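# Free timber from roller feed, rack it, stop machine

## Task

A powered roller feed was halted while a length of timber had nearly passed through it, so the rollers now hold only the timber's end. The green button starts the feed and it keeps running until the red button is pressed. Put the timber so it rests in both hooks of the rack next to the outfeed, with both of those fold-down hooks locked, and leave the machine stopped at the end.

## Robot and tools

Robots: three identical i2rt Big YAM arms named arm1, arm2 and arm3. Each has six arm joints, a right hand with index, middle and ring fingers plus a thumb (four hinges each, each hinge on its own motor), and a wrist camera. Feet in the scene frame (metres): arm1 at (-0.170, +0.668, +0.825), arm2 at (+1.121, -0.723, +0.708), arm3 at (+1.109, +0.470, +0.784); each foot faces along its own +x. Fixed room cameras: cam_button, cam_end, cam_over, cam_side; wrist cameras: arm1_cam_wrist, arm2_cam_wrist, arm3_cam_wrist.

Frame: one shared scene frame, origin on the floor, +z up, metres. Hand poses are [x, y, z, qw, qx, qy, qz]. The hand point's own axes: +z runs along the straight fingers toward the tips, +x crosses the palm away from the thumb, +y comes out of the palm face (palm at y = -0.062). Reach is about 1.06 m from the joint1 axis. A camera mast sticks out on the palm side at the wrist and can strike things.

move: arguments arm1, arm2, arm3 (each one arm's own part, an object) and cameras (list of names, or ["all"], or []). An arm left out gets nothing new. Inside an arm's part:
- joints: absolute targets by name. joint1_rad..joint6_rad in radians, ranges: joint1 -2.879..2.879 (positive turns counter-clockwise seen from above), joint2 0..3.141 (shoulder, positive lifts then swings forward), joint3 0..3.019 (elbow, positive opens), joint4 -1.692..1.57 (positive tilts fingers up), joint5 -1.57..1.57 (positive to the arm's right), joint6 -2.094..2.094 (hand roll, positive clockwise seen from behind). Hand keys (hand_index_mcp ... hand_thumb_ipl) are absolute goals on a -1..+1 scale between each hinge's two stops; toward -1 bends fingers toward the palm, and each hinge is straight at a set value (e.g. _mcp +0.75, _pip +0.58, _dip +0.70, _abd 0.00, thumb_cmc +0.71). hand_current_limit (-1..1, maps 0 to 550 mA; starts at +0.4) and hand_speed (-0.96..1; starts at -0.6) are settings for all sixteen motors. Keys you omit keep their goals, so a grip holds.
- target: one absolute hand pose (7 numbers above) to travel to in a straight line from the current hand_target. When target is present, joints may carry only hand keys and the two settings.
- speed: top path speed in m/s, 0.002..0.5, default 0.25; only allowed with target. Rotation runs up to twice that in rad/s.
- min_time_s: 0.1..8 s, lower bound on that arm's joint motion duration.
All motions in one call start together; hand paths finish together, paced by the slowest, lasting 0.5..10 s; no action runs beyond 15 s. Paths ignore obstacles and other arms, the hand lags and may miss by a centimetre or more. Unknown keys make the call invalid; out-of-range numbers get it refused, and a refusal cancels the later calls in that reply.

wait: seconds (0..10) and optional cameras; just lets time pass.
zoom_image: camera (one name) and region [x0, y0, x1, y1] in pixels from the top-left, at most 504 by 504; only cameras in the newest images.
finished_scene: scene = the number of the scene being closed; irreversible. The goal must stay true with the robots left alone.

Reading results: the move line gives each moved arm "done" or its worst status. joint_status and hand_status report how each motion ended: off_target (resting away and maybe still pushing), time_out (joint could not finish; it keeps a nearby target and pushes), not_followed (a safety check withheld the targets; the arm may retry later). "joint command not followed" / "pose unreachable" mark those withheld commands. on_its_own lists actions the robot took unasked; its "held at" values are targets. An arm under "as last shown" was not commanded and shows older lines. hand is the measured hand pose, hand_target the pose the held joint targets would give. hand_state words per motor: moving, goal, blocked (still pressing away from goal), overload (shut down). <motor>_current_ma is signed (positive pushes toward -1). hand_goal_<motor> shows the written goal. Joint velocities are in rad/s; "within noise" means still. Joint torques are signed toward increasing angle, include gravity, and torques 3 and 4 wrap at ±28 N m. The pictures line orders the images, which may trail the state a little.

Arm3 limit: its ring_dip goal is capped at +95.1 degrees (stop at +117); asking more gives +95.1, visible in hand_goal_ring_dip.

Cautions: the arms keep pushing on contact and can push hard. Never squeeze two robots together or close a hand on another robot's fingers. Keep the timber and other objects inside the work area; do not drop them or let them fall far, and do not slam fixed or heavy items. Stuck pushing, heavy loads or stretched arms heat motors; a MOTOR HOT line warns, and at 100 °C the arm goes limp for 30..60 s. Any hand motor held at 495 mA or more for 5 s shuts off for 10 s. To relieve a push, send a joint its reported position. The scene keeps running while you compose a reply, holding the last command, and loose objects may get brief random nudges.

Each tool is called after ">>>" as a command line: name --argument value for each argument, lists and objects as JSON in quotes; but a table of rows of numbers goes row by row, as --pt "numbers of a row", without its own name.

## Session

>>> move --cameras '["all"]'

>>> zoom_image --camera "cam_side" --region '[0, 260, 170, 400]'

>>> zoom_image --camera "cam_end" --region '[240, 180, 640, 480]'

>>> zoom_image --camera "cam_button" --region '[220, 120, 440, 420]'

Scene clock: 0.00 s.
Joint torques (N m): no reading
Motor temperatures (°C): arm1=[25 29 30 25 22 24] | arm2=[27 25 37 24 22 23] | arm3=[22 23 29 24 24 23]
Heat: arm1: hottest joint3_rad 30 °C; arm2: hottest joint3_rad 37 °C; arm3: hottest joint3_rad 29 °C.
Joint velocities: within noise
arm1.joint_positions: joint1_rad=+0.083 joint2_rad=+0.612 joint3_rad=+1.431 joint4_rad=-1.297 joint5_rad=+0.058 joint6_rad=+1.221 hand_index_mcp=+0.753 hand_index_abd=+0.000 hand_index_pip=+0.577 hand_index_dip=+0.696 hand_middle_mcp=+0.753 hand_middle_abd=+0.000 hand_middle_pip=+0.577 hand_middle_dip=+0.696 hand_ring_mcp=+0.753 hand_ring_abd=+0.000 hand_ring_pip=+0.577 hand_ring_dip=+0.696 hand_thumb_cmc=+0.714 hand_thumb_axl=+0.677 hand_thumb_mcp=+0.226 hand_thumb_ipl=+0.168 hand_current_limit=+0.400 hand_speed=-0.600
arm1.joint_status: not commanded
arm1.hand_state: goal,goal,goal,goal,goal,goal,goal,goal,goal,goal,goal,goal,goal,goal,goal,goal
arm1.index_mcp_current_ma: 0
arm1.index_abd_current_ma: 0
arm1.index_pip_current_ma: 0
arm1.index_dip_current_ma: 0
arm1.middle_mcp_current_ma: 0
arm1.middle_abd_current_ma: 0
arm1.middle_pip_current_ma: 0
arm1.middle_dip_current_ma: 0
arm1.ring_mcp_current_ma: 0
arm1.ring_abd_current_ma: 0
arm1.ring_pip_current_ma: 0
arm1.ring_dip_current_ma: 0
arm1.thumb_cmc_current_ma: 0
arm1.thumb_axl_current_ma: 0
arm1.thumb_mcp_current_ma: 0
arm1.thumb_ipl_current_ma: 0
arm1.hand_goal_index_mcp: 0.754
arm1.hand_goal_index_abd: 0.000
arm1.hand_goal_index_pip: 0.576
arm1.hand_goal_index_dip: 0.696
arm1.hand_goal_middle_mcp: 0.754
arm1.hand_goal_middle_abd: 0.000
arm1.hand_goal_middle_pip: 0.576
arm1.hand_goal_middle_dip: 0.696
arm1.hand_goal_ring_mcp: 0.754
arm1.hand_goal_ring_abd: 0.000
arm1.hand_goal_ring_pip: 0.576
arm1.hand_goal_ring_dip: 0.696
arm1.hand_goal_thumb_cmc: 0.714
arm1.hand_goal_thumb_axl: 0.678
arm1.hand_goal_thumb_mcp: 0.226
arm1.hand_goal_thumb_ipl: 0.168
arm1.hand: x=-0.2310 y=+0.4189 z=+1.4007 quat_wxyz=(+0.411, +0.732, -0.445, +0.312) (m; scene frame)
arm1.hand_target: x=-0.2316 y=+0.4220 z=+1.4103 quat_wxyz=(+0.418, +0.727, -0.443, +0.318) (m; scene frame)
arm1.hand_status: not commanded
arm2.joint_positions: joint1_rad=-0.280 joint2_rad=+0.631 joint3_rad=+1.310 joint4_rad=-1.228 joint5_rad=+0.067 joint6_rad=+1.033 hand_index_mcp=+0.753 hand_index_abd=+0.000 hand_index_pip=+0.577 hand_index_dip=+0.696 hand_middle_mcp=+0.753 hand_middle_abd=+0.000 hand_middle_pip=+0.577 hand_middle_dip=+0.696 hand_ring_mcp=+0.753 hand_ring_abd=+0.000 hand_ring_pip=+0.577 hand_ring_dip=+0.696 hand_thumb_cmc=+0.714 hand_thumb_axl=+0.677 hand_thumb_mcp=+0.226 hand_thumb_ipl=+0.168 hand_current_limit=+0.400 hand_speed=-0.600
arm2.joint_status: not commanded
arm2.hand_state: goal,goal,goal,goal,goal,goal,goal,goal,goal,goal,goal,goal,goal,goal,goal,goal
arm2.index_mcp_current_ma: 0
arm2.index_abd_current_ma: 0
arm2.index_pip_current_ma: 0
arm2.index_dip_current_ma: 0
arm2.middle_mcp_current_ma: 0
arm2.middle_abd_current_ma: 0
arm2.middle_pip_current_ma: 0
arm2.middle_dip_current_ma: 0
arm2.ring_mcp_current_ma: 0
arm2.ring_abd_current_ma: 0
arm2.ring_pip_current_ma: 0
arm2.ring_dip_current_ma: 0
arm2.thumb_cmc_current_ma: 0
arm2.thumb_axl_current_ma: 0
arm2.thumb_mcp_current_ma: 0
arm2.thumb_ipl_current_ma: 0
arm2.hand_goal_index_mcp: 0.754
arm2.hand_goal_index_abd: 0.000
arm2.hand_goal_index_pip: 0.576
arm2.hand_goal_index_dip: 0.696
arm2.hand_goal_middle_mcp: 0.754
arm2.hand_goal_middle_abd: 0.000
arm2.hand_goal_middle_pip: 0.576
arm2.hand_goal_middle_dip: 0.696
arm2.hand_goal_ring_mcp: 0.754
arm2.hand_goal_ring_abd: 0.000
arm2.hand_goal_ring_pip: 0.576
arm2.hand_goal_ring_dip: 0.696
arm2.hand_goal_thumb_cmc: 0.714
arm2.hand_goal_thumb_axl: 0.678
arm2.hand_goal_thumb_mcp: 0.226
arm2.hand_goal_thumb_ipl: 0.168
arm2.hand: x=+1.2329 y=-0.4515 z=+1.2486 quat_wxyz=(-0.207, +0.463, +0.741, +0.440) (m; scene frame)
arm2.hand_target: x=+1.2329 y=-0.4543 z=+1.2611 quat_wxyz=(-0.213, +0.460, +0.735, +0.450) (m; scene frame)
arm2.hand_status: not commanded
arm3.joint_positions: joint1_rad=+0.572 joint2_rad=+0.577 joint3_rad=+1.415 joint4_rad=-1.384 joint5_rad=-0.038 joint6_rad=+1.105 hand_index_mcp=+0.753 hand_index_abd=+0.000 hand_index_pip=+0.577 hand_index_dip=+0.696 hand_middle_mcp=+0.753 hand_middle_abd=+0.000 hand_middle_pip=+0.577 hand_middle_dip=+0.696 hand_ring_mcp=+0.753 hand_ring_abd=+0.000 hand_ring_pip=+0.577 hand_ring_dip=+0.696 hand_thumb_cmc=+0.714 hand_thumb_axl=+0.677 hand_thumb_mcp=+0.226 hand_thumb_ipl=+0.168 hand_current_limit=+0.400 hand_speed=-0.600
arm3.joint_status: not commanded
arm3.hand_state: goal,goal,goal,goal,goal,goal,goal,goal,goal,goal,goal,goal,goal,goal,goal,goal
arm3.index_mcp_current_ma: 0
arm3.index_abd_current_ma: 0
arm3.index_pip_current_ma: 0
arm3.index_dip_current_ma: 0
arm3.middle_mcp_current_ma: 0
arm3.middle_abd_current_ma: 0
arm3.middle_pip_current_ma: 0
arm3.middle_dip_current_ma: 0
arm3.ring_mcp_current_ma: 0
arm3.ring_abd_current_ma: 0
arm3.ring_pip_current_ma: 0
arm3.ring_dip_current_ma: 0
arm3.thumb_cmc_current_ma: 0
arm3.thumb_axl_current_ma: 0
arm3.thumb_mcp_current_ma: 0
arm3.thumb_ipl_current_ma: 0
arm3.hand_goal_index_mcp: 0.754
arm3.hand_goal_index_abd: 0.000
arm3.hand_goal_index_pip: 0.576
arm3.hand_goal_index_dip: 0.696
arm3.hand_goal_middle_mcp: 0.754
arm3.hand_goal_middle_abd: 0.000
arm3.hand_goal_middle_pip: 0.576
arm3.hand_goal_middle_dip: 0.696
arm3.hand_goal_ring_mcp: 0.754
arm3.hand_goal_ring_abd: 0.000
arm3.hand_goal_ring_pip: 0.576
arm3.hand_goal_ring_dip: 0.696
arm3.hand_goal_thumb_cmc: 0.714
arm3.hand_goal_thumb_axl: 0.678
arm3.hand_goal_thumb_mcp: 0.226
arm3.hand_goal_thumb_ipl: 0.168
arm3.hand: x=+1.1306 y=+0.2306 z=+1.3443 quat_wxyz=(+0.331, +0.830, -0.271, +0.359) (m; scene frame)
arm3.hand_target: x=+1.1291 y=+0.2335 z=+1.3554 quat_wxyz=(+0.339, +0.824, -0.269, +0.366) (m; scene frame)
arm3.hand_status: not commanded
pictures: arm1_cam_wrist, arm2_cam_wrist, arm3_cam_wrist, cam_button, cam_end, cam_over, cam_side
Images, in order (width x height): arm1_cam_wrist 672x504, arm2_cam_wrist 672x504, arm3_cam_wrist 672x504, cam_button 672x504, cam_end 672x504, cam_over 672x504, cam_side 672x504.

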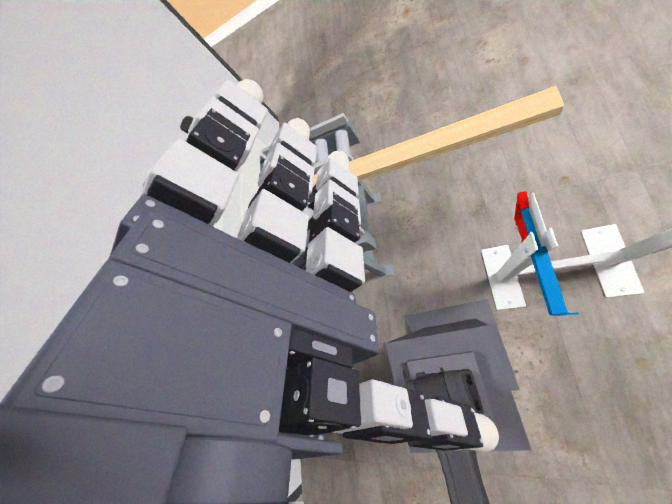

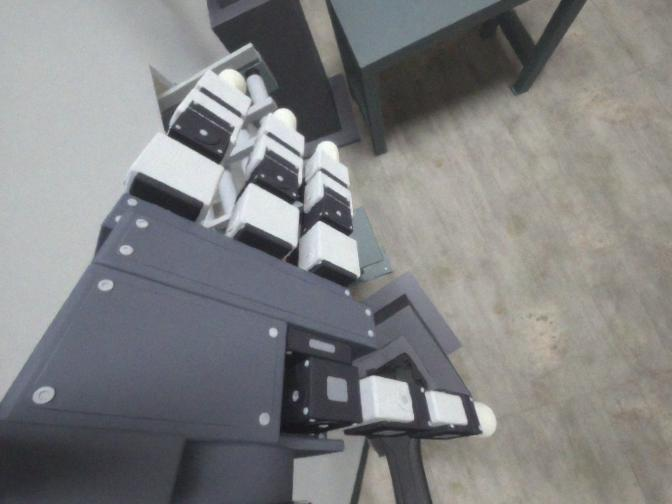

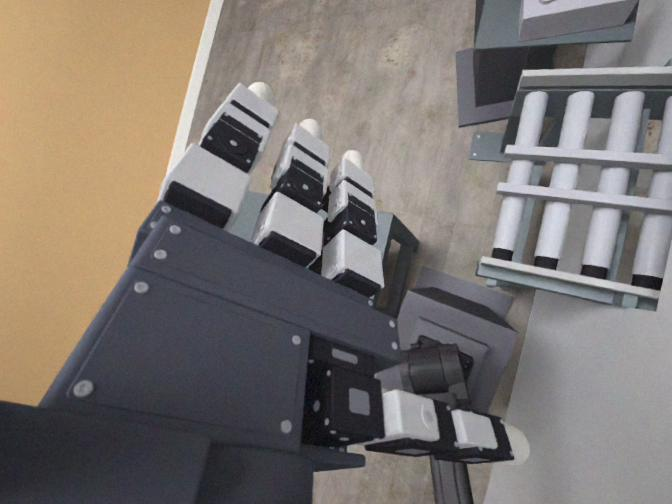

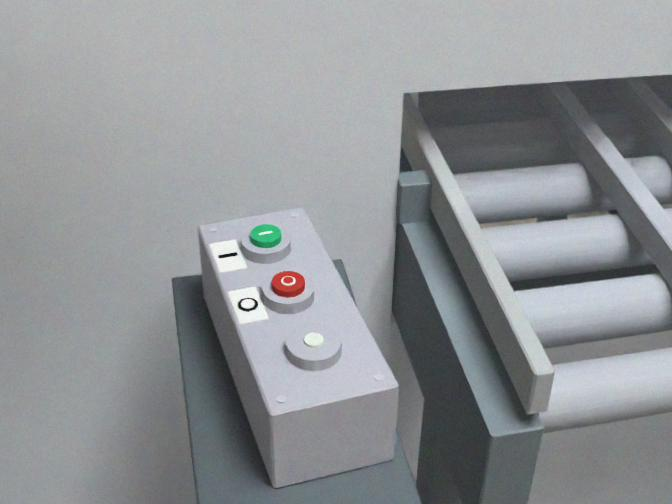

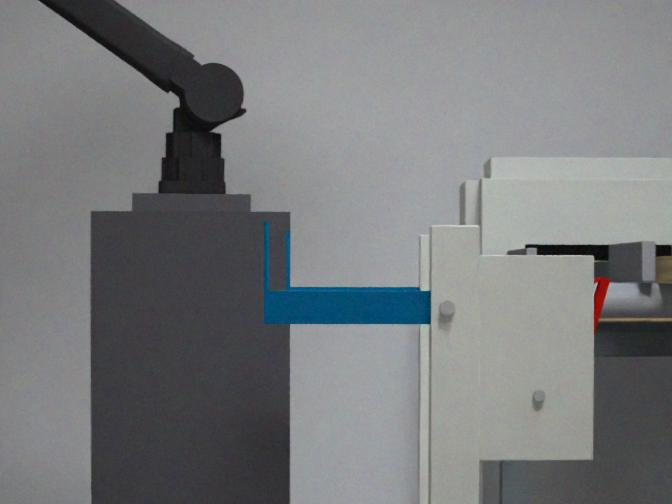

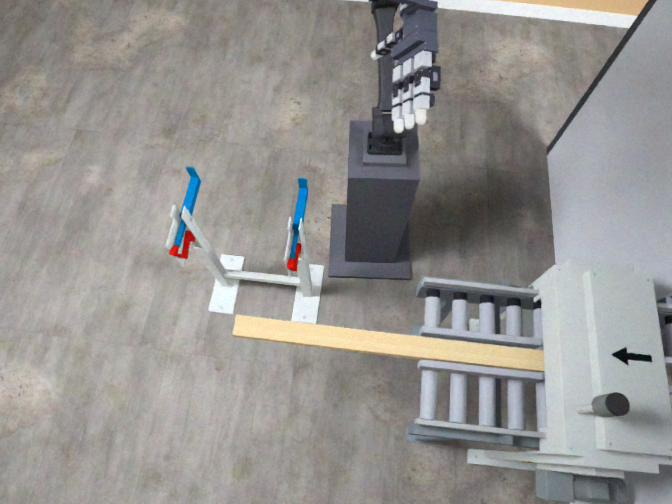

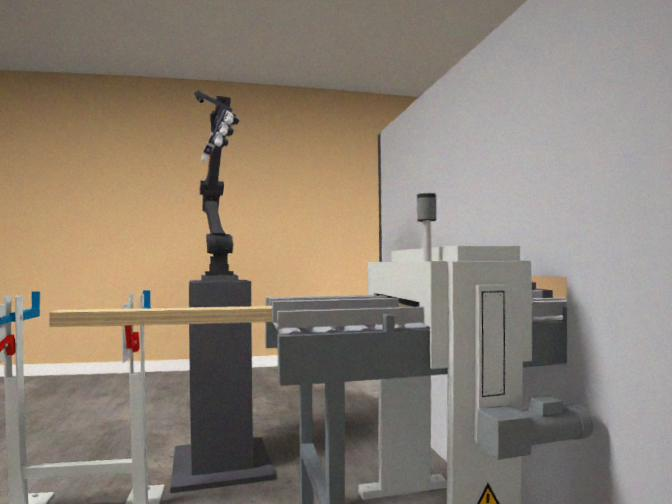

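Scaled by 2.965 from the camera's 672x504 image, which has a finer 960x720 frame.

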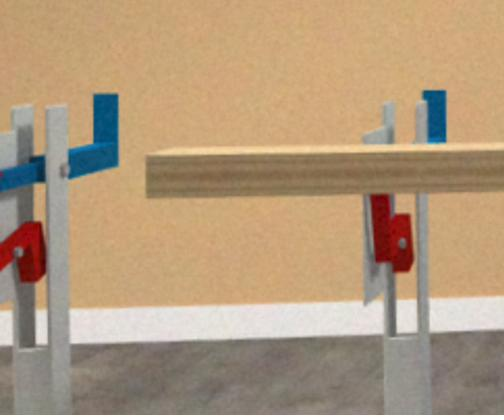

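Scaled by 1.260 from the camera's 672x504 image, which has a finer 960x720 frame.

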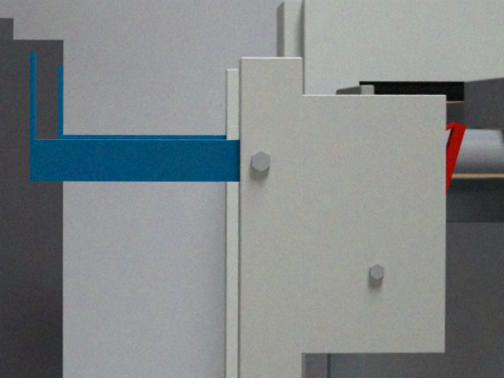

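Scaled by 1.680 from the camera's 672x504 image, which has a finer 960x720 frame.

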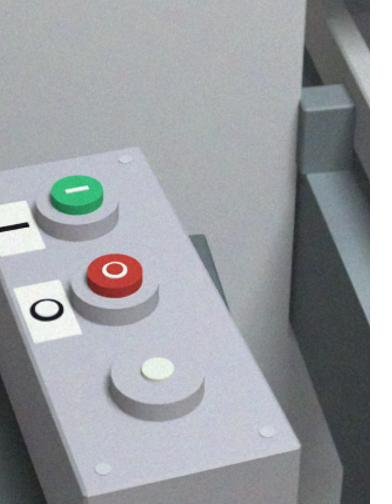

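>>> move --arm1 '{"target": [-0.62, 0.47, 1.15, 0, 0.7071, -0.7071, 0], "speed": 0.3, "joints": {"hand_ring_mcp": 0.0, "hand_ring_pip": -0.88, "hand_ring_dip": -0.75}}' --arm2 '{"target": [1.0, -0.335, 1.0, 0, 0.5, 0.866, 0], "speed": 0.3, "joints": {"hand_middle_mcp": 0.0, "hand_middle_pip": -0.88, "hand_middle_dip": -0.72, "hand_ring_mcp": 0.0, "hand_ring_pip": -0.86, "hand_ring_dip": -0.74}}' --cameras '["cam_over", "cam_button", "cam_end"]'

Scene clock: 36.23 s.
Joint torques (N m): arm1=[-2.37 -10.23 11.56 -0.18 0.33 0.2] | arm2=[-0.15 -10.81 11.82 -0.08 0.02 0.09] | arm3=[1.03 3.02 9.52 2.03 -0.05 -0.08]
Motor temperatures (°C): arm1=[25 28 34 25 22 24] | arm2=[27 24 43 25 22 23] | arm3=[22 23 31 25 24 23]
Heat: arm1: hottest joint3_rad 34 °C; arm2: hottest joint3_rad 43 °C; arm3: hottest joint3_rad 31 °C.
move: arm1 off_target; arm2 off_target
Joint velocities: within noise
arm1.joint_positions: joint1_rad=-1.100 joint2_rad=+1.442 joint3_rad=+1.555 joint4_rad=-1.699 joint5_rad=-0.019 joint6_rad=+0.529 hand_index_mcp=+0.755 hand_index_abd=+0.001 hand_index_pip=+0.577 hand_index_dip=+0.696 hand_middle_mcp=+0.755 hand_middle_abd=+0.001 hand_middle_pip=+0.577 hand_middle_dip=+0.696 hand_ring_mcp=+0.013 hand_ring_abd=+0.001 hand_ring_pip=-0.876 hand_ring_dip=-0.748 hand_thumb_cmc=+0.715 hand_thumb_axl=+0.677 hand_thumb_mcp=+0.223 hand_thumb_ipl=+0.168 hand_current_limit=+0.400 hand_speed=-0.600
arm1.joint_status: all done
arm1.hand_state: goal,goal,goal,goal,goal,goal,goal,goal,goal,goal,goal,goal,goal,goal,goal,goal
arm1.index_mcp_current_ma: 0
arm1.index_abd_current_ma: 0
arm1.index_pip_current_ma: 0
arm1.index_dip_current_ma: 0
arm1.middle_mcp_current_ma: 0
arm1.middle_abd_current_ma: 0
arm1.middle_pip_current_ma: 0
arm1.middle_dip_current_ma: 0
arm1.ring_mcp_current_ma: 14
arm1.ring_abd_current_ma: 0
arm1.ring_pip_current_ma: 2
arm1.ring_dip_current_ma: 1
arm1.thumb_cmc_current_ma: 0
arm1.thumb_axl_current_ma: 0
arm1.thumb_mcp_current_ma: -2
arm1.thumb_ipl_current_ma: 0
arm1.hand_goal_index_mcp: 0.754
arm1.hand_goal_index_abd: 0.000
arm1.hand_goal_index_pip: 0.576
arm1.hand_goal_index_dip: 0.696
arm1.hand_goal_middle_mcp: 0.754
arm1.hand_goal_middle_abd: 0.000
arm1.hand_goal_middle_pip: 0.576
arm1.hand_goal_middle_dip: 0.696
arm1.hand_goal_ring_mcp: 0.000
arm1.hand_goal_ring_abd: 0.000
arm1.hand_goal_ring_pip: -0.880
arm1.hand_goal_ring_dip: -0.750
arm1.hand_goal_thumb_cmc: 0.714
arm1.hand_goal_thumb_axl: 0.678
arm1.hand_goal_thumb_mcp: 0.226
arm1.hand_goal_thumb_ipl: 0.168
arm1.hand: x=-0.6095 y=+0.4643 z=+1.1302 quat_wxyz=(-0.010, +0.716, -0.698, +0.009) (m; scene frame)
arm1.hand_target: x=-0.6190 y=+0.4662 z=+1.1469 quat_wxyz=(+0.002, +0.708, -0.707, +0.004) (m; scene frame)
arm1.hand_status: off_target (0.023 m and 2.1 deg from the pose sent, 0.466 m and 67.3 deg at the start; a joint's target at an end of its range on 54 of 88 steps)
arm2.joint_positions: joint1_rad=+0.281 joint2_rad=+1.430 joint3_rad=+1.457 joint4_rad=-1.633 joint5_rad=+0.019 joint6_rad=+1.551 hand_index_mcp=+0.755 hand_index_abd=+0.000 hand_index_pip=+0.577 hand_index_dip=+0.696 hand_middle_mcp=+0.017 hand_middle_abd=+0.000 hand_middle_pip=-0.877 hand_middle_dip=-0.717 hand_ring_mcp=+0.013 hand_ring_abd=+0.000 hand_ring_pip=-0.857 hand_ring_dip=-0.738 hand_thumb_cmc=+0.715 hand_thumb_axl=+0.677 hand_thumb_mcp=+0.224 hand_thumb_ipl=+0.168 hand_current_limit=+0.400 hand_speed=-0.600
arm2.joint_status: all done
arm2.hand_state: goal,goal,goal,goal,goal,goal,goal,goal,goal,goal,goal,goal,goal,goal,goal,goal
arm2.index_mcp_current_ma: 2
arm2.index_abd_current_ma: 0
arm2.index_pip_current_ma: 1
arm2.index_dip_current_ma: 0
arm2.middle_mcp_current_ma: 51
arm2.middle_abd_current_ma: 0
arm2.middle_pip_current_ma: 6
arm2.middle_dip_current_ma: 5
arm2.ring_mcp_current_ma: 38
arm2.ring_abd_current_ma: 0
arm2.ring_pip_current_ma: 7
arm2.ring_dip_current_ma: 4
arm2.thumb_cmc_current_ma: 2
arm2.thumb_axl_current_ma: -1
arm2.thumb_mcp_current_ma: -6
arm2.thumb_ipl_current_ma: -1
arm2.hand_goal_index_mcp: 0.754
arm2.hand_goal_index_abd: 0.000
arm2.hand_goal_index_pip: 0.576
arm2.hand_goal_index_dip: 0.696
arm2.hand_goal_middle_mcp: 0.000
arm2.hand_goal_middle_abd: 0.000
arm2.hand_goal_middle_pip: -0.880
arm2.hand_goal_middle_dip: -0.720
arm2.hand_goal_ring_mcp: 0.000
arm2.hand_goal_ring_abd: 0.000
arm2.hand_goal_ring_pip: -0.860
arm2.hand_goal_ring_dip: -0.740
arm2.hand_goal_thumb_cmc: 0.714
arm2.hand_goal_thumb_axl: 0.678
arm2.hand_goal_thumb_mcp: 0.226
arm2.hand_goal_thumb_ipl: 0.168
arm2.hand: x=+1.0085 y=-0.3395 z=+0.9863 quat_wxyz=(+0.019, +0.494, +0.869, -0.005) (m; scene frame)
arm2.hand_target: x=+1.0014 y=-0.3345 z=+0.9990 quat_wxyz=(+0.007, +0.499, +0.867, -0.001) (m; scene frame)
arm2.hand_status: off_target (0.017 m and 2.4 deg from the pose sent, 0.360 m and 58.3 deg at the start)
arm3: as last shown
arm3.joint_positions: joint1_rad=+0.572 joint2_rad=+0.577 joint3_rad=+1.415 joint4_rad=-1.384 joint5_rad=-0.038 joint6_rad=+1.105 hand_index_mcp=+0.754 hand_index_abd=+0.000 hand_index_pip=+0.577 hand_index_dip=+0.696 hand_middle_mcp=+0.754 hand_middle_abd=+0.000 hand_middle_pip=+0.577 hand_middle_dip=+0.696 hand_ring_mcp=+0.754 hand_ring_abd=+0.000 hand_ring_pip=+0.577 hand_ring_dip=+0.696 hand_thumb_cmc=+0.714 hand_thumb_axl=+0.677 hand_thumb_mcp=+0.226 hand_thumb_ipl=+0.168 hand_current_limit=+0.400 hand_speed=-0.600
pictures: cam_button, cam_end, cam_over
Images, in order (width x height): cam_button 672x504, cam_end 672x504, cam_over 672x504.

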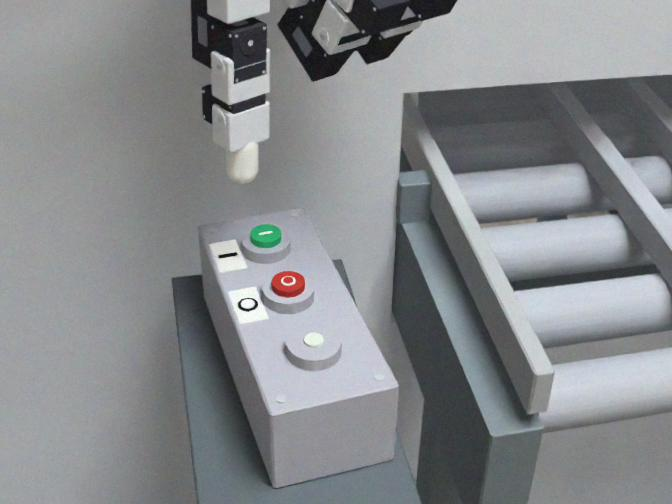

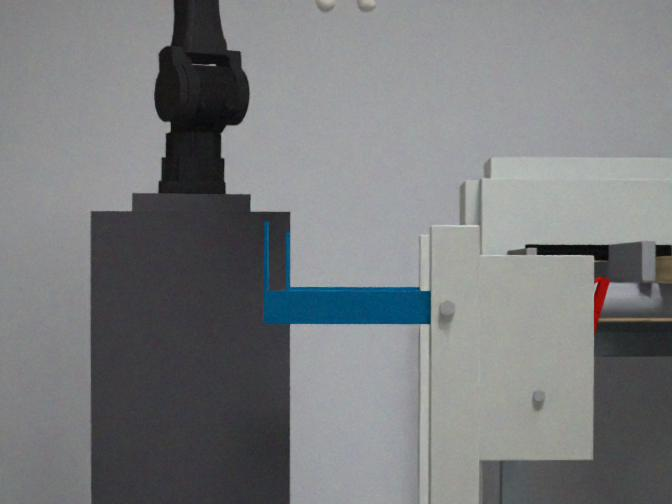

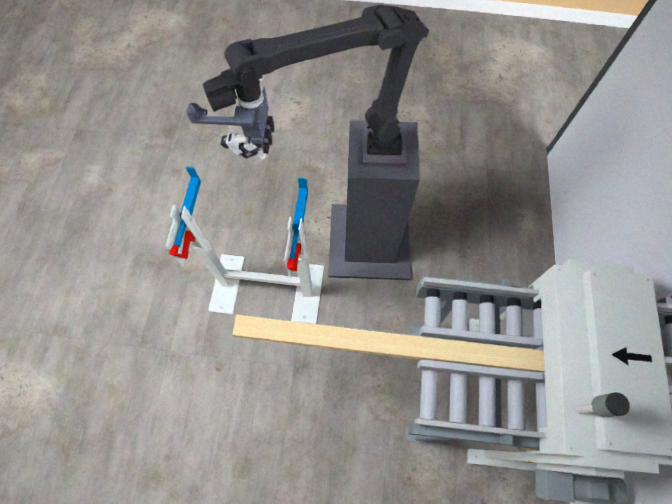

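>>> move --arm1 '{"target": [-0.835, 0.482, 0.95, 0, 0.7071, -0.7071, 0], "speed": 0.25}' --arm2 '{"target": [0.996, -0.318, 0.957, 0, 0.5, 0.866, 0], "speed": 0.15}' --cameras '["cam_over", "cam_button", "arm1_cam_wrist"]'

>>> zoom_image --camera "cam_button" --region '[160, 120, 380, 320]'

>>> zoom_image --camera "cam_over" --region '[100, 60, 400, 360]'

Scene clock: 48.33 s.
Joint torques (N m): arm1=[-1.55 -16.85 11.69 0.51 0.22 -0.06] | arm2=[-1.61 -10.7 8.69 0.9 0.05 0] | arm3=[0.91 3.19 9.52 2.04 -0.04 -0.08]
Motor temperatures (°C): arm1=[25 28 36 25 22 23] | arm2=[27 25 44 24 22 23] | arm3=[22 23 31 25 24 23]
Heat: arm1: hottest joint3_rad 36 °C; arm2: hottest joint3_rad 44 °C; arm3: hottest joint3_rad 31 °C.
move: arm1 off_target; arm2 done
Joint velocities: within noise
arm1.joint_positions: joint1_rad=-1.304 joint2_rad=+1.957 joint3_rad=+1.736 joint4_rad=-1.371 joint5_rad=-0.014 joint6_rad=+0.357 hand_index_mcp=+0.754 hand_index_abd=+0.001 hand_index_pip=+0.577 hand_index_dip=+0.696 hand_middle_mcp=+0.754 hand_middle_abd=+0.001 hand_middle_pip=+0.577 hand_middle_dip=+0.696 hand_ring_mcp=+0.013 hand_ring_abd=+0.001 hand_ring_pip=-0.876 hand_ring_dip=-0.748 hand_thumb_cmc=+0.714 hand_thumb_axl=+0.677 hand_thumb_mcp=+0.223 hand_thumb_ipl=+0.168 hand_current_limit=+0.400 hand_speed=-0.600
arm1.joint_status: not commanded
arm1.hand_state: goal,goal,goal,goal,goal,goal,goal,goal,goal,goal,goal,goal,goal,goal,goal,goal
arm1.index_mcp_current_ma: 0
arm1.index_abd_current_ma: 0
arm1.index_pip_current_ma: 0
arm1.index_dip_current_ma: 0
arm1.middle_mcp_current_ma: 0
arm1.middle_abd_current_ma: 0
arm1.middle_pip_current_ma: 0
arm1.middle_dip_current_ma: 0
arm1.ring_mcp_current_ma: 14
arm1.ring_abd_current_ma: 0
arm1.ring_pip_current_ma: 2
arm1.ring_dip_current_ma: 1
arm1.thumb_cmc_current_ma: 0
arm1.thumb_axl_current_ma: 0
arm1.thumb_mcp_current_ma: -2
arm1.thumb_ipl_current_ma: 0
arm1.hand_goal_index_mcp: 0.754
arm1.hand_goal_index_abd: 0.000
arm1.hand_goal_index_pip: 0.576
arm1.hand_goal_index_dip: 0.696
arm1.hand_goal_middle_mcp: 0.754
arm1.hand_goal_middle_abd: 0.000
arm1.hand_goal_middle_pip: 0.576
arm1.hand_goal_middle_dip: 0.696
arm1.hand_goal_ring_mcp: 0.000
arm1.hand_goal_ring_abd: 0.000
arm1.hand_goal_ring_pip: -0.880
arm1.hand_goal_ring_dip: -0.750
arm1.hand_goal_thumb_cmc: 0.714
arm1.hand_goal_thumb_axl: 0.678
arm1.hand_goal_thumb_mcp: 0.226
arm1.hand_goal_thumb_ipl: 0.168
arm1.hand: x=-0.8137 y=+0.4844 z=+0.9433 quat_wxyz=(-0.011, +0.704, -0.710, +0.009) (m; scene frame)
arm1.hand_target: x=-0.8324 y=+0.4824 z=+0.9481 quat_wxyz=(+0.001, +0.707, -0.708, +0.002) (m; scene frame)
arm1.hand_status: off_target (0.022 m and 1.7 deg from the pose sent, 0.289 m and 2.1 deg at the start)
arm2.joint_positions: joint1_rad=+0.280 joint2_rad=+1.455 joint3_rad=+1.431 joint4_rad=-1.538 joint5_rad=+0.015 joint6_rad=+1.551 hand_index_mcp=+0.755 hand_index_abd=+0.000 hand_index_pip=+0.577 hand_index_dip=+0.696 hand_middle_mcp=+0.017 hand_middle_abd=+0.000 hand_middle_pip=-0.877 hand_middle_dip=-0.717 hand_ring_mcp=+0.013 hand_ring_abd=+0.000 hand_ring_pip=-0.857 hand_ring_dip=-0.738 hand_thumb_cmc=+0.715 hand_thumb_axl=+0.677 hand_thumb_mcp=+0.224 hand_thumb_ipl=+0.168 hand_current_limit=+0.400 hand_speed=-0.600
arm2.joint_status: not commanded
arm2.hand_state: goal,goal,goal,goal,goal,goal,goal,goal,goal,goal,goal,goal,goal,goal,goal,goal
arm2.index_mcp_current_ma: 2
arm2.index_abd_current_ma: 0
arm2.index_pip_current_ma: 1
arm2.index_dip_current_ma: 0
arm2.middle_mcp_current_ma: 51
arm2.middle_abd_current_ma: 0
arm2.middle_pip_current_ma: 6
arm2.middle_dip_current_ma: 5
arm2.ring_mcp_current_ma: 38
arm2.ring_abd_current_ma: 0
arm2.ring_pip_current_ma: 7
arm2.ring_dip_current_ma: 4
arm2.thumb_cmc_current_ma: 2
arm2.thumb_axl_current_ma: -1
arm2.thumb_mcp_current_ma: -6
arm2.thumb_ipl_current_ma: -1
arm2.hand_goal_index_mcp: 0.754
arm2.hand_goal_index_abd: 0.000
arm2.hand_goal_index_pip: 0.576
arm2.hand_goal_index_dip: 0.696
arm2.hand_goal_middle_mcp: 0.000
arm2.hand_goal_middle_abd: 0.000
arm2.hand_goal_middle_pip: -0.880
arm2.hand_goal_middle_dip: -0.720
arm2.hand_goal_ring_mcp: 0.000
arm2.hand_goal_ring_abd: 0.000
arm2.hand_goal_ring_pip: -0.860
arm2.hand_goal_ring_dip: -0.740
arm2.hand_goal_thumb_cmc: 0.714
arm2.hand_goal_thumb_axl: 0.678
arm2.hand_goal_thumb_mcp: 0.226
arm2.hand_goal_thumb_ipl: 0.168
arm2.hand: x=+0.9982 y=-0.3222 z=+0.9650 quat_wxyz=(-0.001, +0.495, +0.869, +0.004) (m; scene frame)
arm2.hand_target: x=+0.9969 y=-0.3181 z=+0.9565 quat_wxyz=(+0.000, +0.501, +0.866, +0.000) (m; scene frame)
arm2.hand_status: done (0.009 m and 0.8 deg from the pose sent, 0.038 m and 2.4 deg at the start)
arm3: as last shown
pictures: arm1_cam_wrist, cam_button, cam_over
Images, in order (width x height): arm1_cam_wrist 672x504, cam_button 672x504, cam_over 672x504.

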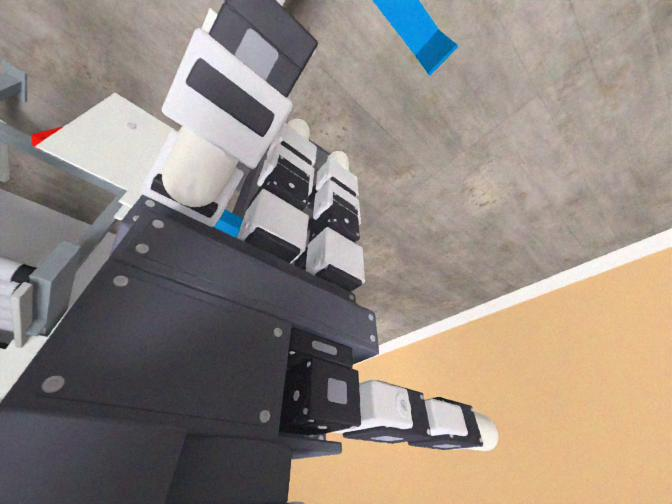

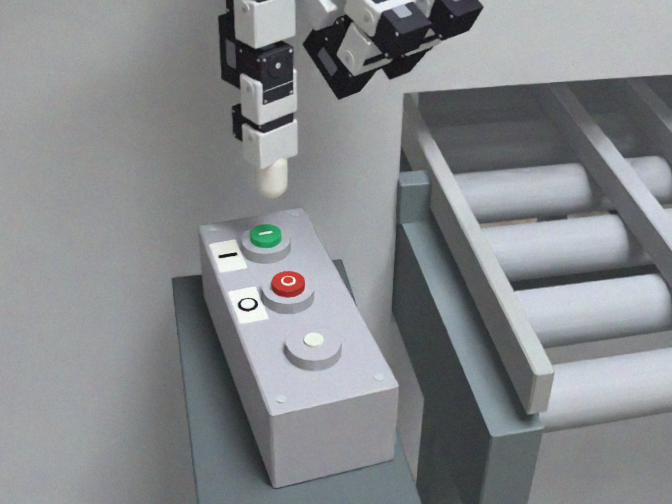

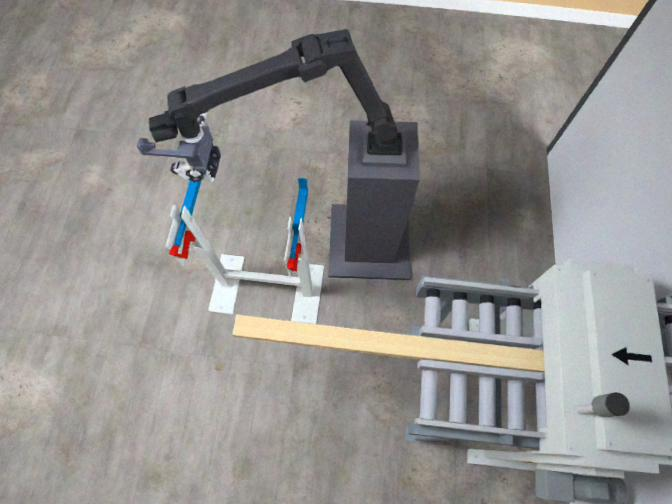

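Scaled by 2.291 from the camera's 672x504 image, which has a finer 960x720 frame.

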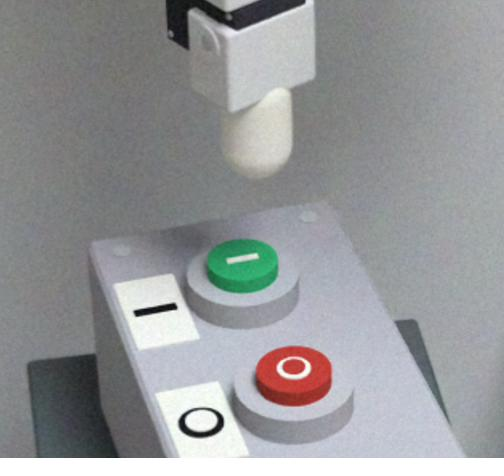

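Scaled by 1.680 from the camera's 672x504 image, which has a finer 960x720 frame.

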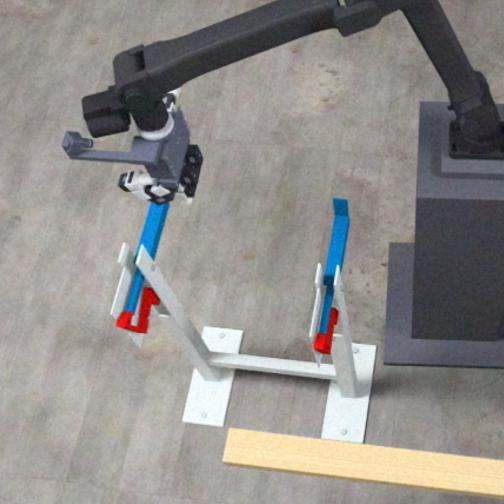

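>>> move --arm1 '{"target": [-0.865, 0.482, 0.69, 0, 0.7071, -0.7071, 0], "speed": 0.15}' --arm2 '{"target": [0.993, -0.3235, 0.933, 0, 0.5, 0.866, 0], "speed": 0.08}' --cameras '["cam_over", "cam_button", "cam_end", "cam_side"]'

>>> zoom_image --camera "cam_button" --region '[160, 120, 380, 320]'

>>> zoom_image --camera "cam_side" --region '[0, 260, 170, 400]'

Scene clock: 76.47 s.
Joint torques (N m): arm1=[-2.26 -18.43 8.58 1.17 0.26 -0.08] | arm2=[-0.67 -11.4 8.28 0.69 0.05 0.09] | arm3=[1.03 2.96 9.51 2 -0.02 -0.07]
Motor temperatures (°C): arm1=[25 30 36 25 22 23] | arm2=[27 25 42 24 22 23] | arm3=[22 23 32 25 24 23]
Heat: arm1: hottest joint3_rad 36 °C; arm2: hottest joint3_rad 42 °C; arm3: hottest joint3_rad 32 °C.
move: arm1 off_target; arm2 done
Joint velocities: within noise
arm1.joint_positions: joint1_rad=-1.310 joint2_rad=+2.321 joint3_rad=+1.670 joint4_rad=-0.922 joint5_rad=-0.013 joint6_rad=+0.346 hand_index_mcp=+0.754 hand_index_abd=+0.001 hand_index_pip=+0.577 hand_index_dip=+0.696 hand_middle_mcp=+0.754 hand_middle_abd=+0.001 hand_middle_pip=+0.577 hand_middle_dip=+0.696 hand_ring_mcp=-0.011 hand_ring_abd=+0.001 hand_ring_pip=-0.887 hand_ring_dip=-0.748 hand_thumb_cmc=+0.714 hand_thumb_axl=+0.677 hand_thumb_mcp=+0.223 hand_thumb_ipl=+0.168 hand_current_limit=+0.400 hand_speed=-0.600
arm1.joint_status: not commanded
arm1.hand_state: goal,goal,goal,goal,goal,goal,goal,goal,goal,goal,goal,goal,goal,goal,goal,goal
arm1.index_mcp_current_ma: 0
arm1.index_abd_current_ma: 0
arm1.index_pip_current_ma: 0
arm1.index_dip_current_ma: 0
arm1.middle_mcp_current_ma: 0
arm1.middle_abd_current_ma: 0
arm1.middle_pip_current_ma: 0
arm1.middle_dip_current_ma: 0
arm1.ring_mcp_current_ma: -11
arm1.ring_abd_current_ma: 0
arm1.ring_pip_current_ma: -5
arm1.ring_dip_current_ma: 1
arm1.thumb_cmc_current_ma: 0
arm1.thumb_axl_current_ma: 0
arm1.thumb_mcp_current_ma: -2
arm1.thumb_ipl_current_ma: 0
arm1.hand_goal_index_mcp: 0.754
arm1.hand_goal_index_abd: 0.000
arm1.hand_goal_index_pip: 0.576
arm1.hand_goal_index_dip: 0.696
arm1.hand_goal_middle_mcp: 0.754
arm1.hand_goal_middle_abd: 0.000
arm1.hand_goal_middle_pip: 0.576
arm1.hand_goal_middle_dip: 0.696
arm1.hand_goal_ring_mcp: 0.000
arm1.hand_goal_ring_abd: 0.000
arm1.hand_goal_ring_pip: -0.880
arm1.hand_goal_ring_dip: -0.750
arm1.hand_goal_thumb_cmc: 0.714
arm1.hand_goal_thumb_axl: 0.678
arm1.hand_goal_thumb_mcp: 0.226
arm1.hand_goal_thumb_ipl: 0.168
arm1.hand: x=-0.8504 y=+0.4769 z=+0.7026 quat_wxyz=(-0.003, +0.706, -0.708, +0.004) (m; scene frame)
arm1.hand_target: x=-0.8607 y=+0.4821 z=+0.6895 quat_wxyz=(+0.000, +0.707, -0.708, +0.001) (m; scene frame)
arm1.hand_status: off_target (0.020 m and 0.6 deg from the pose sent, 0.259 m and 1.7 deg at the start)
arm2.joint_positions: joint1_rad=+0.280 joint2_rad=+1.455 joint3_rad=+1.365 joint4_rad=-1.475 joint5_rad=+0.013 joint6_rad=+1.554 hand_index_mcp=+0.755 hand_index_abd=+0.000 hand_index_pip=+0.577 hand_index_dip=+0.696 hand_middle_mcp=+0.017 hand_middle_abd=+0.000 hand_middle_pip=-0.877 hand_middle_dip=-0.717 hand_ring_mcp=+0.013 hand_ring_abd=+0.000 hand_ring_pip=-0.857 hand_ring_dip=-0.738 hand_thumb_cmc=+0.715 hand_thumb_axl=+0.677 hand_thumb_mcp=+0.224 hand_thumb_ipl=+0.168 hand_current_limit=+0.400 hand_speed=-0.600
arm2.joint_status: not commanded
arm2.hand_state: goal,goal,goal,goal,goal,goal,goal,goal,goal,goal,goal,goal,goal,goal,goal,goal
arm2.index_mcp_current_ma: 2
arm2.index_abd_current_ma: 0
arm2.index_pip_current_ma: 1
arm2.index_dip_current_ma: 0
arm2.middle_mcp_current_ma: 51
arm2.middle_abd_current_ma: 0
arm2.middle_pip_current_ma: 6
arm2.middle_dip_current_ma: 5
arm2.ring_mcp_current_ma: 38
arm2.ring_abd_current_ma: 0
arm2.ring_pip_current_ma: 7
arm2.ring_dip_current_ma: 4
arm2.thumb_cmc_current_ma: 2
arm2.thumb_axl_current_ma: -1
arm2.thumb_mcp_current_ma: -6
arm2.thumb_ipl_current_ma: -1
arm2.hand_goal_index_mcp: 0.754
arm2.hand_goal_index_abd: 0.000
arm2.hand_goal_index_pip: 0.576
arm2.hand_goal_index_dip: 0.696
arm2.hand_goal_middle_mcp: 0.000
arm2.hand_goal_middle_abd: 0.000
arm2.hand_goal_middle_pip: -0.880
arm2.hand_goal_middle_dip: -0.720
arm2.hand_goal_ring_mcp: 0.000
arm2.hand_goal_ring_abd: 0.000
arm2.hand_goal_ring_pip: -0.860
arm2.hand_goal_ring_dip: -0.740
arm2.hand_goal_thumb_cmc: 0.714
arm2.hand_goal_thumb_axl: 0.678
arm2.hand_goal_thumb_mcp: 0.226
arm2.hand_goal_thumb_ipl: 0.168
arm2.hand: x=+0.9990 y=-0.3246 z=+0.9397 quat_wxyz=(+0.000, +0.496, +0.868, +0.003) (m; scene frame)
arm2.hand_target: x=+0.9931 y=-0.3241 z=+0.9330 quat_wxyz=(+0.000, +0.500, +0.866, -0.001) (m; scene frame)
arm2.hand_status: done (0.009 m and 0.6 deg from the pose sent, 0.032 m and 0.8 deg at the start)
arm3: as last shown
pictures: cam_button, cam_end, cam_over, cam_side
Images, in order (width x height): cam_button 672x504, cam_end 672x504, cam_over 672x504, cam_side 672x504.

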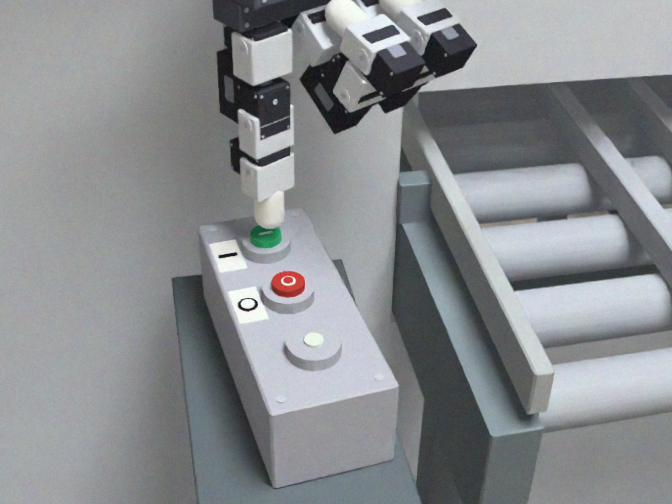

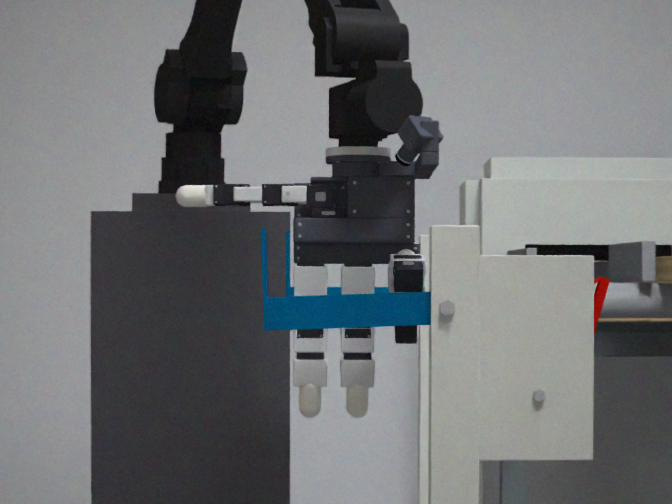

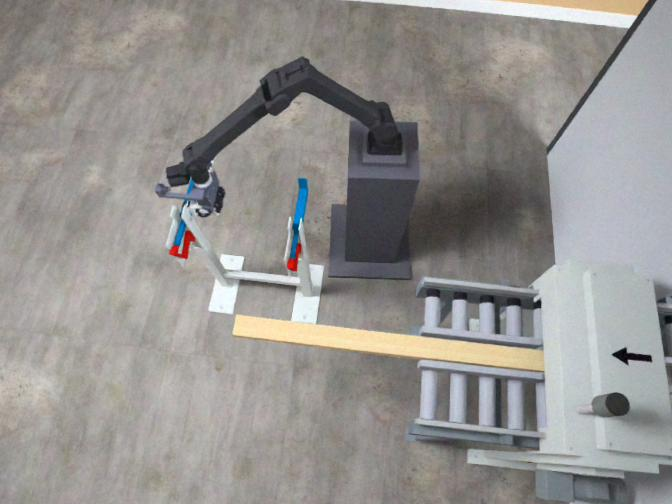

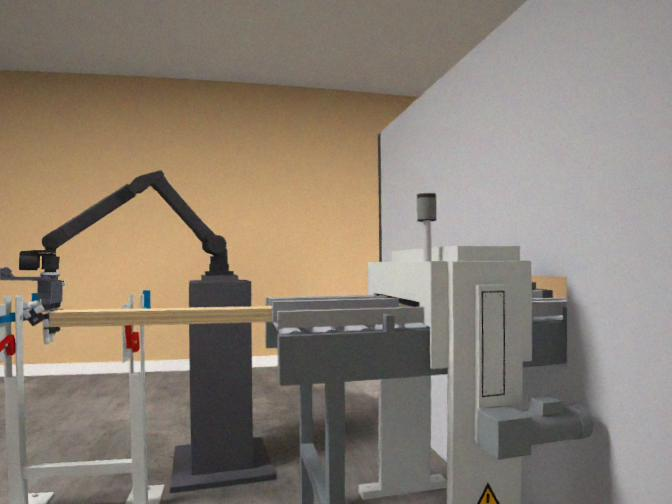

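Scaled by 2.291 from the camera's 672x504 image, which has a finer 960x720 frame.

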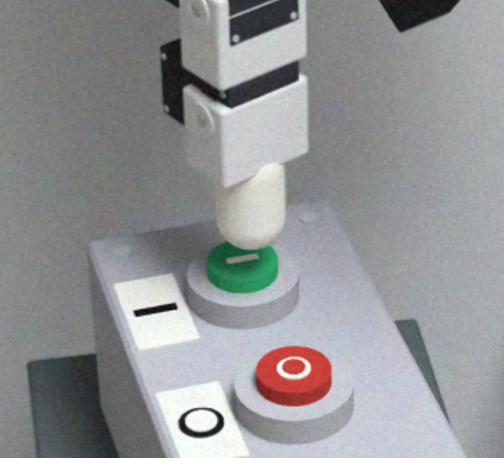

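Scaled by 2.965 from the camera's 672x504 image, which has a finer 960x720 frame.

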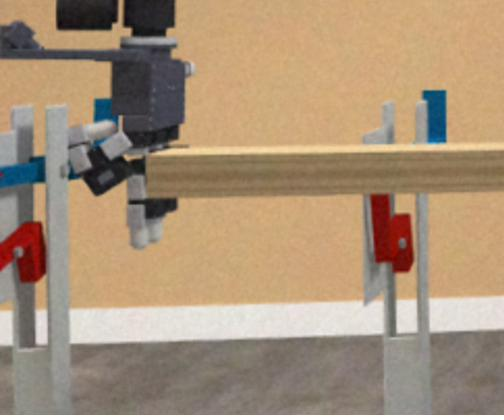

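>>> move --arm1 '{"target": [-0.865, 0.492, 0.82, 0, 0.7071, -0.7071, 0], "speed": 0.2}'

>>> move --arm1 '{"joints": {"hand_ring_mcp": 0.754, "hand_ring_pip": 0.577, "hand_ring_dip": 0.696}}' --cameras '["cam_end"]'

>>> move --arm1 '{"target": [-0.87, 0.492, 0.655, 0, 0.7071, -0.7071, 0], "speed": 0.15}' --cameras '["cam_end", "cam_over"]'

Scene clock: 115.53 s.
Joint torques (N m): arm1=[-2.9 -21.48 10.3 -0.23 0.24 -0.07] | arm2=[0.32 -10.29 8.62 0.79 0.03 0.11] | arm3=[1.03 2.96 9.48 1.95 -0.03 -0.08]
Motor temperatures (°C): arm1=[25 30 38 25 22 23] | arm2=[27 25 41 24 22 23] | arm3=[22 23 32 25 24 23]
Heat: arm1: hottest joint3_rad 38 °C; arm2: hottest joint3_rad 41 °C; arm3: hottest joint3_rad 32 °C.
move: arm1 off_target
Joint velocities: within noise
arm1.joint_positions: joint1_rad=-1.329 joint2_rad=+2.174 joint3_rad=+1.707 joint4_rad=-1.121 joint5_rad=-0.011 joint6_rad=+0.331 hand_index_mcp=+0.754 hand_index_abd=+0.001 hand_index_pip=+0.577 hand_index_dip=+0.696 hand_middle_mcp=+0.754 hand_middle_abd=+0.001 hand_middle_pip=+0.577 hand_middle_dip=+0.696 hand_ring_mcp=+0.005 hand_ring_abd=+0.001 hand_ring_pip=-0.882 hand_ring_dip=-0.748 hand_thumb_cmc=+0.714 hand_thumb_axl=+0.677 hand_thumb_mcp=+0.223 hand_thumb_ipl=+0.168 hand_current_limit=+0.400 hand_speed=-0.600
arm1.joint_status: not commanded
arm1.hand_state: goal,goal,goal,goal,goal,goal,goal,goal,goal,goal,goal,goal,goal,goal,goal,goal
arm1.index_mcp_current_ma: 0
arm1.index_abd_current_ma: 0
arm1.index_pip_current_ma: 0
arm1.index_dip_current_ma: 0
arm1.middle_mcp_current_ma: 0
arm1.middle_abd_current_ma: 0
arm1.middle_pip_current_ma: 0
arm1.middle_dip_current_ma: 0
arm1.ring_mcp_current_ma: 3
arm1.ring_abd_current_ma: 0
arm1.ring_pip_current_ma: -1
arm1.ring_dip_current_ma: 1
arm1.thumb_cmc_current_ma: 0
arm1.thumb_axl_current_ma: 0
arm1.thumb_mcp_current_ma: -2
arm1.thumb_ipl_current_ma: 0
arm1.hand_goal_index_mcp: 0.754
arm1.hand_goal_index_abd: 0.000
arm1.hand_goal_index_pip: 0.576
arm1.hand_goal_index_dip: 0.696
arm1.hand_goal_middle_mcp: 0.754
arm1.hand_goal_middle_abd: 0.000
arm1.hand_goal_middle_pip: 0.576
arm1.hand_goal_middle_dip: 0.696
arm1.hand_goal_ring_mcp: 0.000
arm1.hand_goal_ring_abd: 0.000
arm1.hand_goal_ring_pip: -0.880
arm1.hand_goal_ring_dip: -0.750
arm1.hand_goal_thumb_cmc: 0.714
arm1.hand_goal_thumb_axl: 0.678
arm1.hand_goal_thumb_mcp: 0.226
arm1.hand_goal_thumb_ipl: 0.168
arm1.hand: x=-0.8510 y=+0.4887 z=+0.8039 quat_wxyz=(-0.010, +0.705, -0.709, +0.007) (m; scene frame)
arm1.hand_target: x=-0.8657 y=+0.4918 z=+0.8197 quat_wxyz=(+0.000, +0.706, -0.708, +0.000) (m; scene frame)
arm1.hand_status: off_target (0.022 m and 1.4 deg from the pose sent, 0.119 m and 0.6 deg at the start)
arm2, arm3: as last shown
pictures: none

Scene clock: 117.03 s.
Joint torques (N m): arm1=[-2.78 -20.95 10.04 -0.4 0.26 -0.1] | arm2=[0.67 -11.11 8.59 0.83 0.03 0.06] | arm3=[1.2 3.02 9.51 2.02 -0.03 -0.09]
Motor temperatures (°C): arm1=[25 30 38 25 22 23] | arm2=[27 25 41 24 22 23] | arm3=[22 23 32 25 24 23]
Heat: arm1: hottest joint3_rad 38 °C; arm2: hottest joint3_rad 41 °C; arm3: hottest joint3_rad 32 °C.
move: arm1 done
Joint velocities: within noise
arm1.joint_positions: joint1_rad=-1.329 joint2_rad=+2.174 joint3_rad=+1.707 joint4_rad=-1.121 joint5_rad=-0.011 joint6_rad=+0.325 hand_index_mcp=+0.754 hand_index_abd=+0.001 hand_index_pip=+0.577 hand_index_dip=+0.696 hand_middle_mcp=+0.754 hand_middle_abd=+0.001 hand_middle_pip=+0.577 hand_middle_dip=+0.696 hand_ring_mcp=+0.752 hand_ring_abd=+0.001 hand_ring_pip=+0.575 hand_ring_dip=+0.693 hand_thumb_cmc=+0.714 hand_thumb_axl=+0.677 hand_thumb_mcp=+0.223 hand_thumb_ipl=+0.168 hand_current_limit=+0.400 hand_speed=-0.600
arm1.joint_status: all done
arm1.hand_state: goal,goal,goal,goal,goal,goal,goal,goal,goal,goal,goal,goal,goal,goal,goal,goal
arm1.index_mcp_current_ma: 0
arm1.index_abd_current_ma: 0
arm1.index_pip_current_ma: 0
arm1.index_dip_current_ma: 0
arm1.middle_mcp_current_ma: 0
arm1.middle_abd_current_ma: 0
arm1.middle_pip_current_ma: 0
arm1.middle_dip_current_ma: 0
arm1.ring_mcp_current_ma: -1
arm1.ring_abd_current_ma: 0
arm1.ring_pip_current_ma: -2
arm1.ring_dip_current_ma: -1
arm1.thumb_cmc_current_ma: 0
arm1.thumb_axl_current_ma: 0
arm1.thumb_mcp_current_ma: -2
arm1.thumb_ipl_current_ma: 0
arm1.hand_goal_index_mcp: 0.754
arm1.hand_goal_index_abd: 0.000
arm1.hand_goal_index_pip: 0.576
arm1.hand_goal_index_dip: 0.696
arm1.hand_goal_middle_mcp: 0.754
arm1.hand_goal_middle_abd: 0.000
arm1.hand_goal_middle_pip: 0.576
arm1.hand_goal_middle_dip: 0.696
arm1.hand_goal_ring_mcp: 0.754
arm1.hand_goal_ring_abd: 0.000
arm1.hand_goal_ring_pip: 0.578
arm1.hand_goal_ring_dip: 0.696
arm1.hand_goal_thumb_cmc: 0.714
arm1.hand_goal_thumb_axl: 0.678
arm1.hand_goal_thumb_mcp: 0.226
arm1.hand_goal_thumb_ipl: 0.168
arm1.hand: x=-0.8512 y=+0.4882 z=+0.8039 quat_wxyz=(-0.010, +0.707, -0.707, +0.007) (m; scene frame)
arm1.hand_target: x=-0.8658 y=+0.4913 z=+0.8197 quat_wxyz=(+0.000, +0.708, -0.706, +0.000) (m; scene frame)
arm1.hand_status: not commanded
arm2, arm3: as last shown
pictures: cam_end
Images, in order (width x height): cam_end 672x504.

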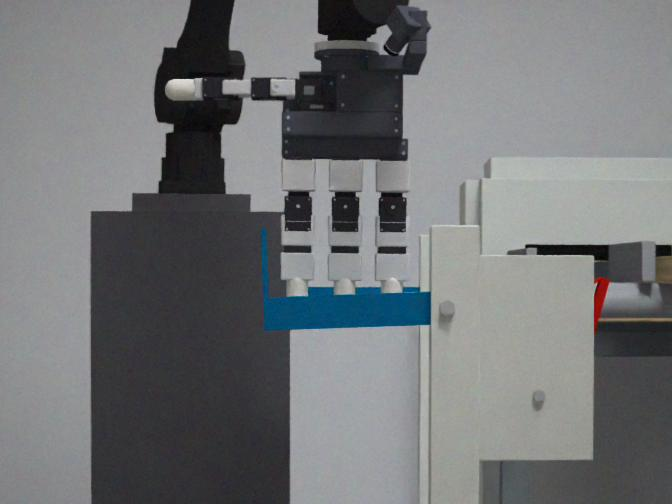

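Scene clock: 118.83 s.
Joint torques (N m): arm1=[-2.61 -19.37 7.73 1.05 0.22 0] | arm2=[0.44 -10.4 8.43 0.91 0.01 0.1] | arm3=[1.14 3.14 9.51 2 -0.02 -0.07]
Motor temperatures (°C): arm1=[25 30 38 25 22 23] | arm2=[27 25 41 24 22 23] | arm3=[22 23 32 25 24 23]
Heat: arm1: hottest joint3_rad 38 °C; arm2: hottest joint3_rad 41 °C; arm3: hottest joint3_rad 32 °C.
move: arm1 off_target
Joint velocities: within noise
arm1.joint_positions: joint1_rad=-1.329 joint2_rad=+2.392 joint3_rad=+1.699 joint4_rad=-0.880 joint5_rad=-0.011 joint6_rad=+0.331 hand_index_mcp=+0.754 hand_index_abd=+0.001 hand_index_pip=+0.577 hand_index_dip=+0.696 hand_middle_mcp=+0.754 hand_middle_abd=+0.001 hand_middle_pip=+0.577 hand_middle_dip=+0.696 hand_ring_mcp=+0.752 hand_ring_abd=+0.001 hand_ring_pip=+0.575 hand_ring_dip=+0.693 hand_thumb_cmc=+0.714 hand_thumb_axl=+0.677 hand_thumb_mcp=+0.223 hand_thumb_ipl=+0.168 hand_current_limit=+0.400 hand_speed=-0.600
arm1.joint_status: not commanded
arm1.hand_state: goal,goal,goal,goal,goal,goal,goal,goal,goal,goal,goal,goal,goal,goal,goal,goal
arm1.index_mcp_current_ma: 0
arm1.index_abd_current_ma: 0
arm1.index_pip_current_ma: 0
arm1.index_dip_current_ma: 0
arm1.middle_mcp_current_ma: 0
arm1.middle_abd_current_ma: 0
arm1.middle_pip_current_ma: 0
arm1.middle_dip_current_ma: 0
arm1.ring_mcp_current_ma: -1
arm1.ring_abd_current_ma: 0
arm1.ring_pip_current_ma: -1
arm1.ring_dip_current_ma: -1
arm1.thumb_cmc_current_ma: 0
arm1.thumb_axl_current_ma: 0
arm1.thumb_mcp_current_ma: -2
arm1.thumb_ipl_current_ma: 0
arm1.hand_goal_index_mcp: 0.754
arm1.hand_goal_index_abd: 0.000
arm1.hand_goal_index_pip: 0.576
arm1.hand_goal_index_dip: 0.696
arm1.hand_goal_middle_mcp: 0.754
arm1.hand_goal_middle_abd: 0.000
arm1.hand_goal_middle_pip: 0.576
arm1.hand_goal_middle_dip: 0.696
arm1.hand_goal_ring_mcp: 0.754
arm1.hand_goal_ring_abd: 0.000
arm1.hand_goal_ring_pip: 0.578
arm1.hand_goal_ring_dip: 0.696
arm1.hand_goal_thumb_cmc: 0.714
arm1.hand_goal_thumb_axl: 0.678
arm1.hand_goal_thumb_mcp: 0.226
arm1.hand_goal_thumb_ipl: 0.168
arm1.hand: x=-0.8595 y=+0.4870 z=+0.6681 quat_wxyz=(-0.003, +0.705, -0.709, +0.003) (m; scene frame)
arm1.hand_target: x=-0.8678 y=+0.4930 z=+0.6559 quat_wxyz=(+0.000, +0.705, -0.709, +0.000) (m; scene frame)
arm1.hand_status: off_target (0.018 m and 0.6 deg from the pose sent, 0.150 m and 1.4 deg at the start)
arm2, arm3: as last shown
pictures: cam_end, cam_over
Images, in order (width x height): cam_end 672x504, cam_over 672x504.

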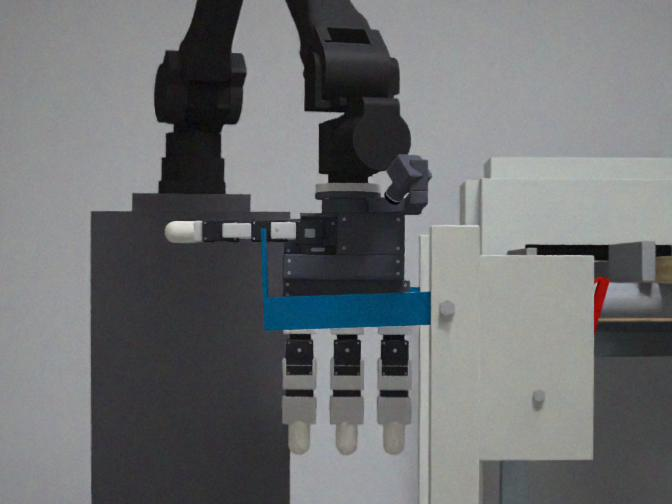

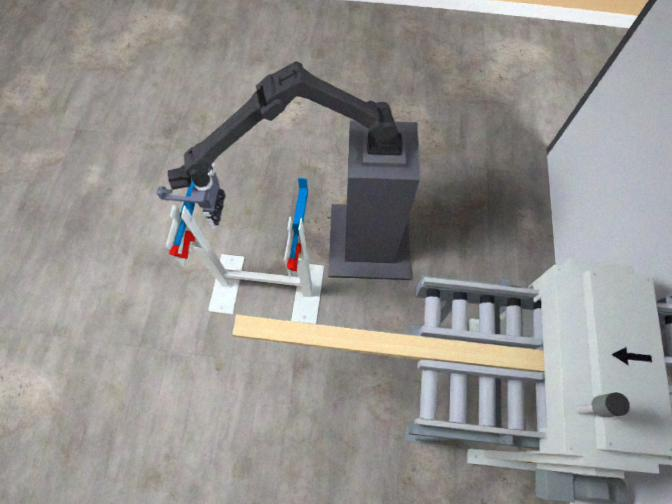

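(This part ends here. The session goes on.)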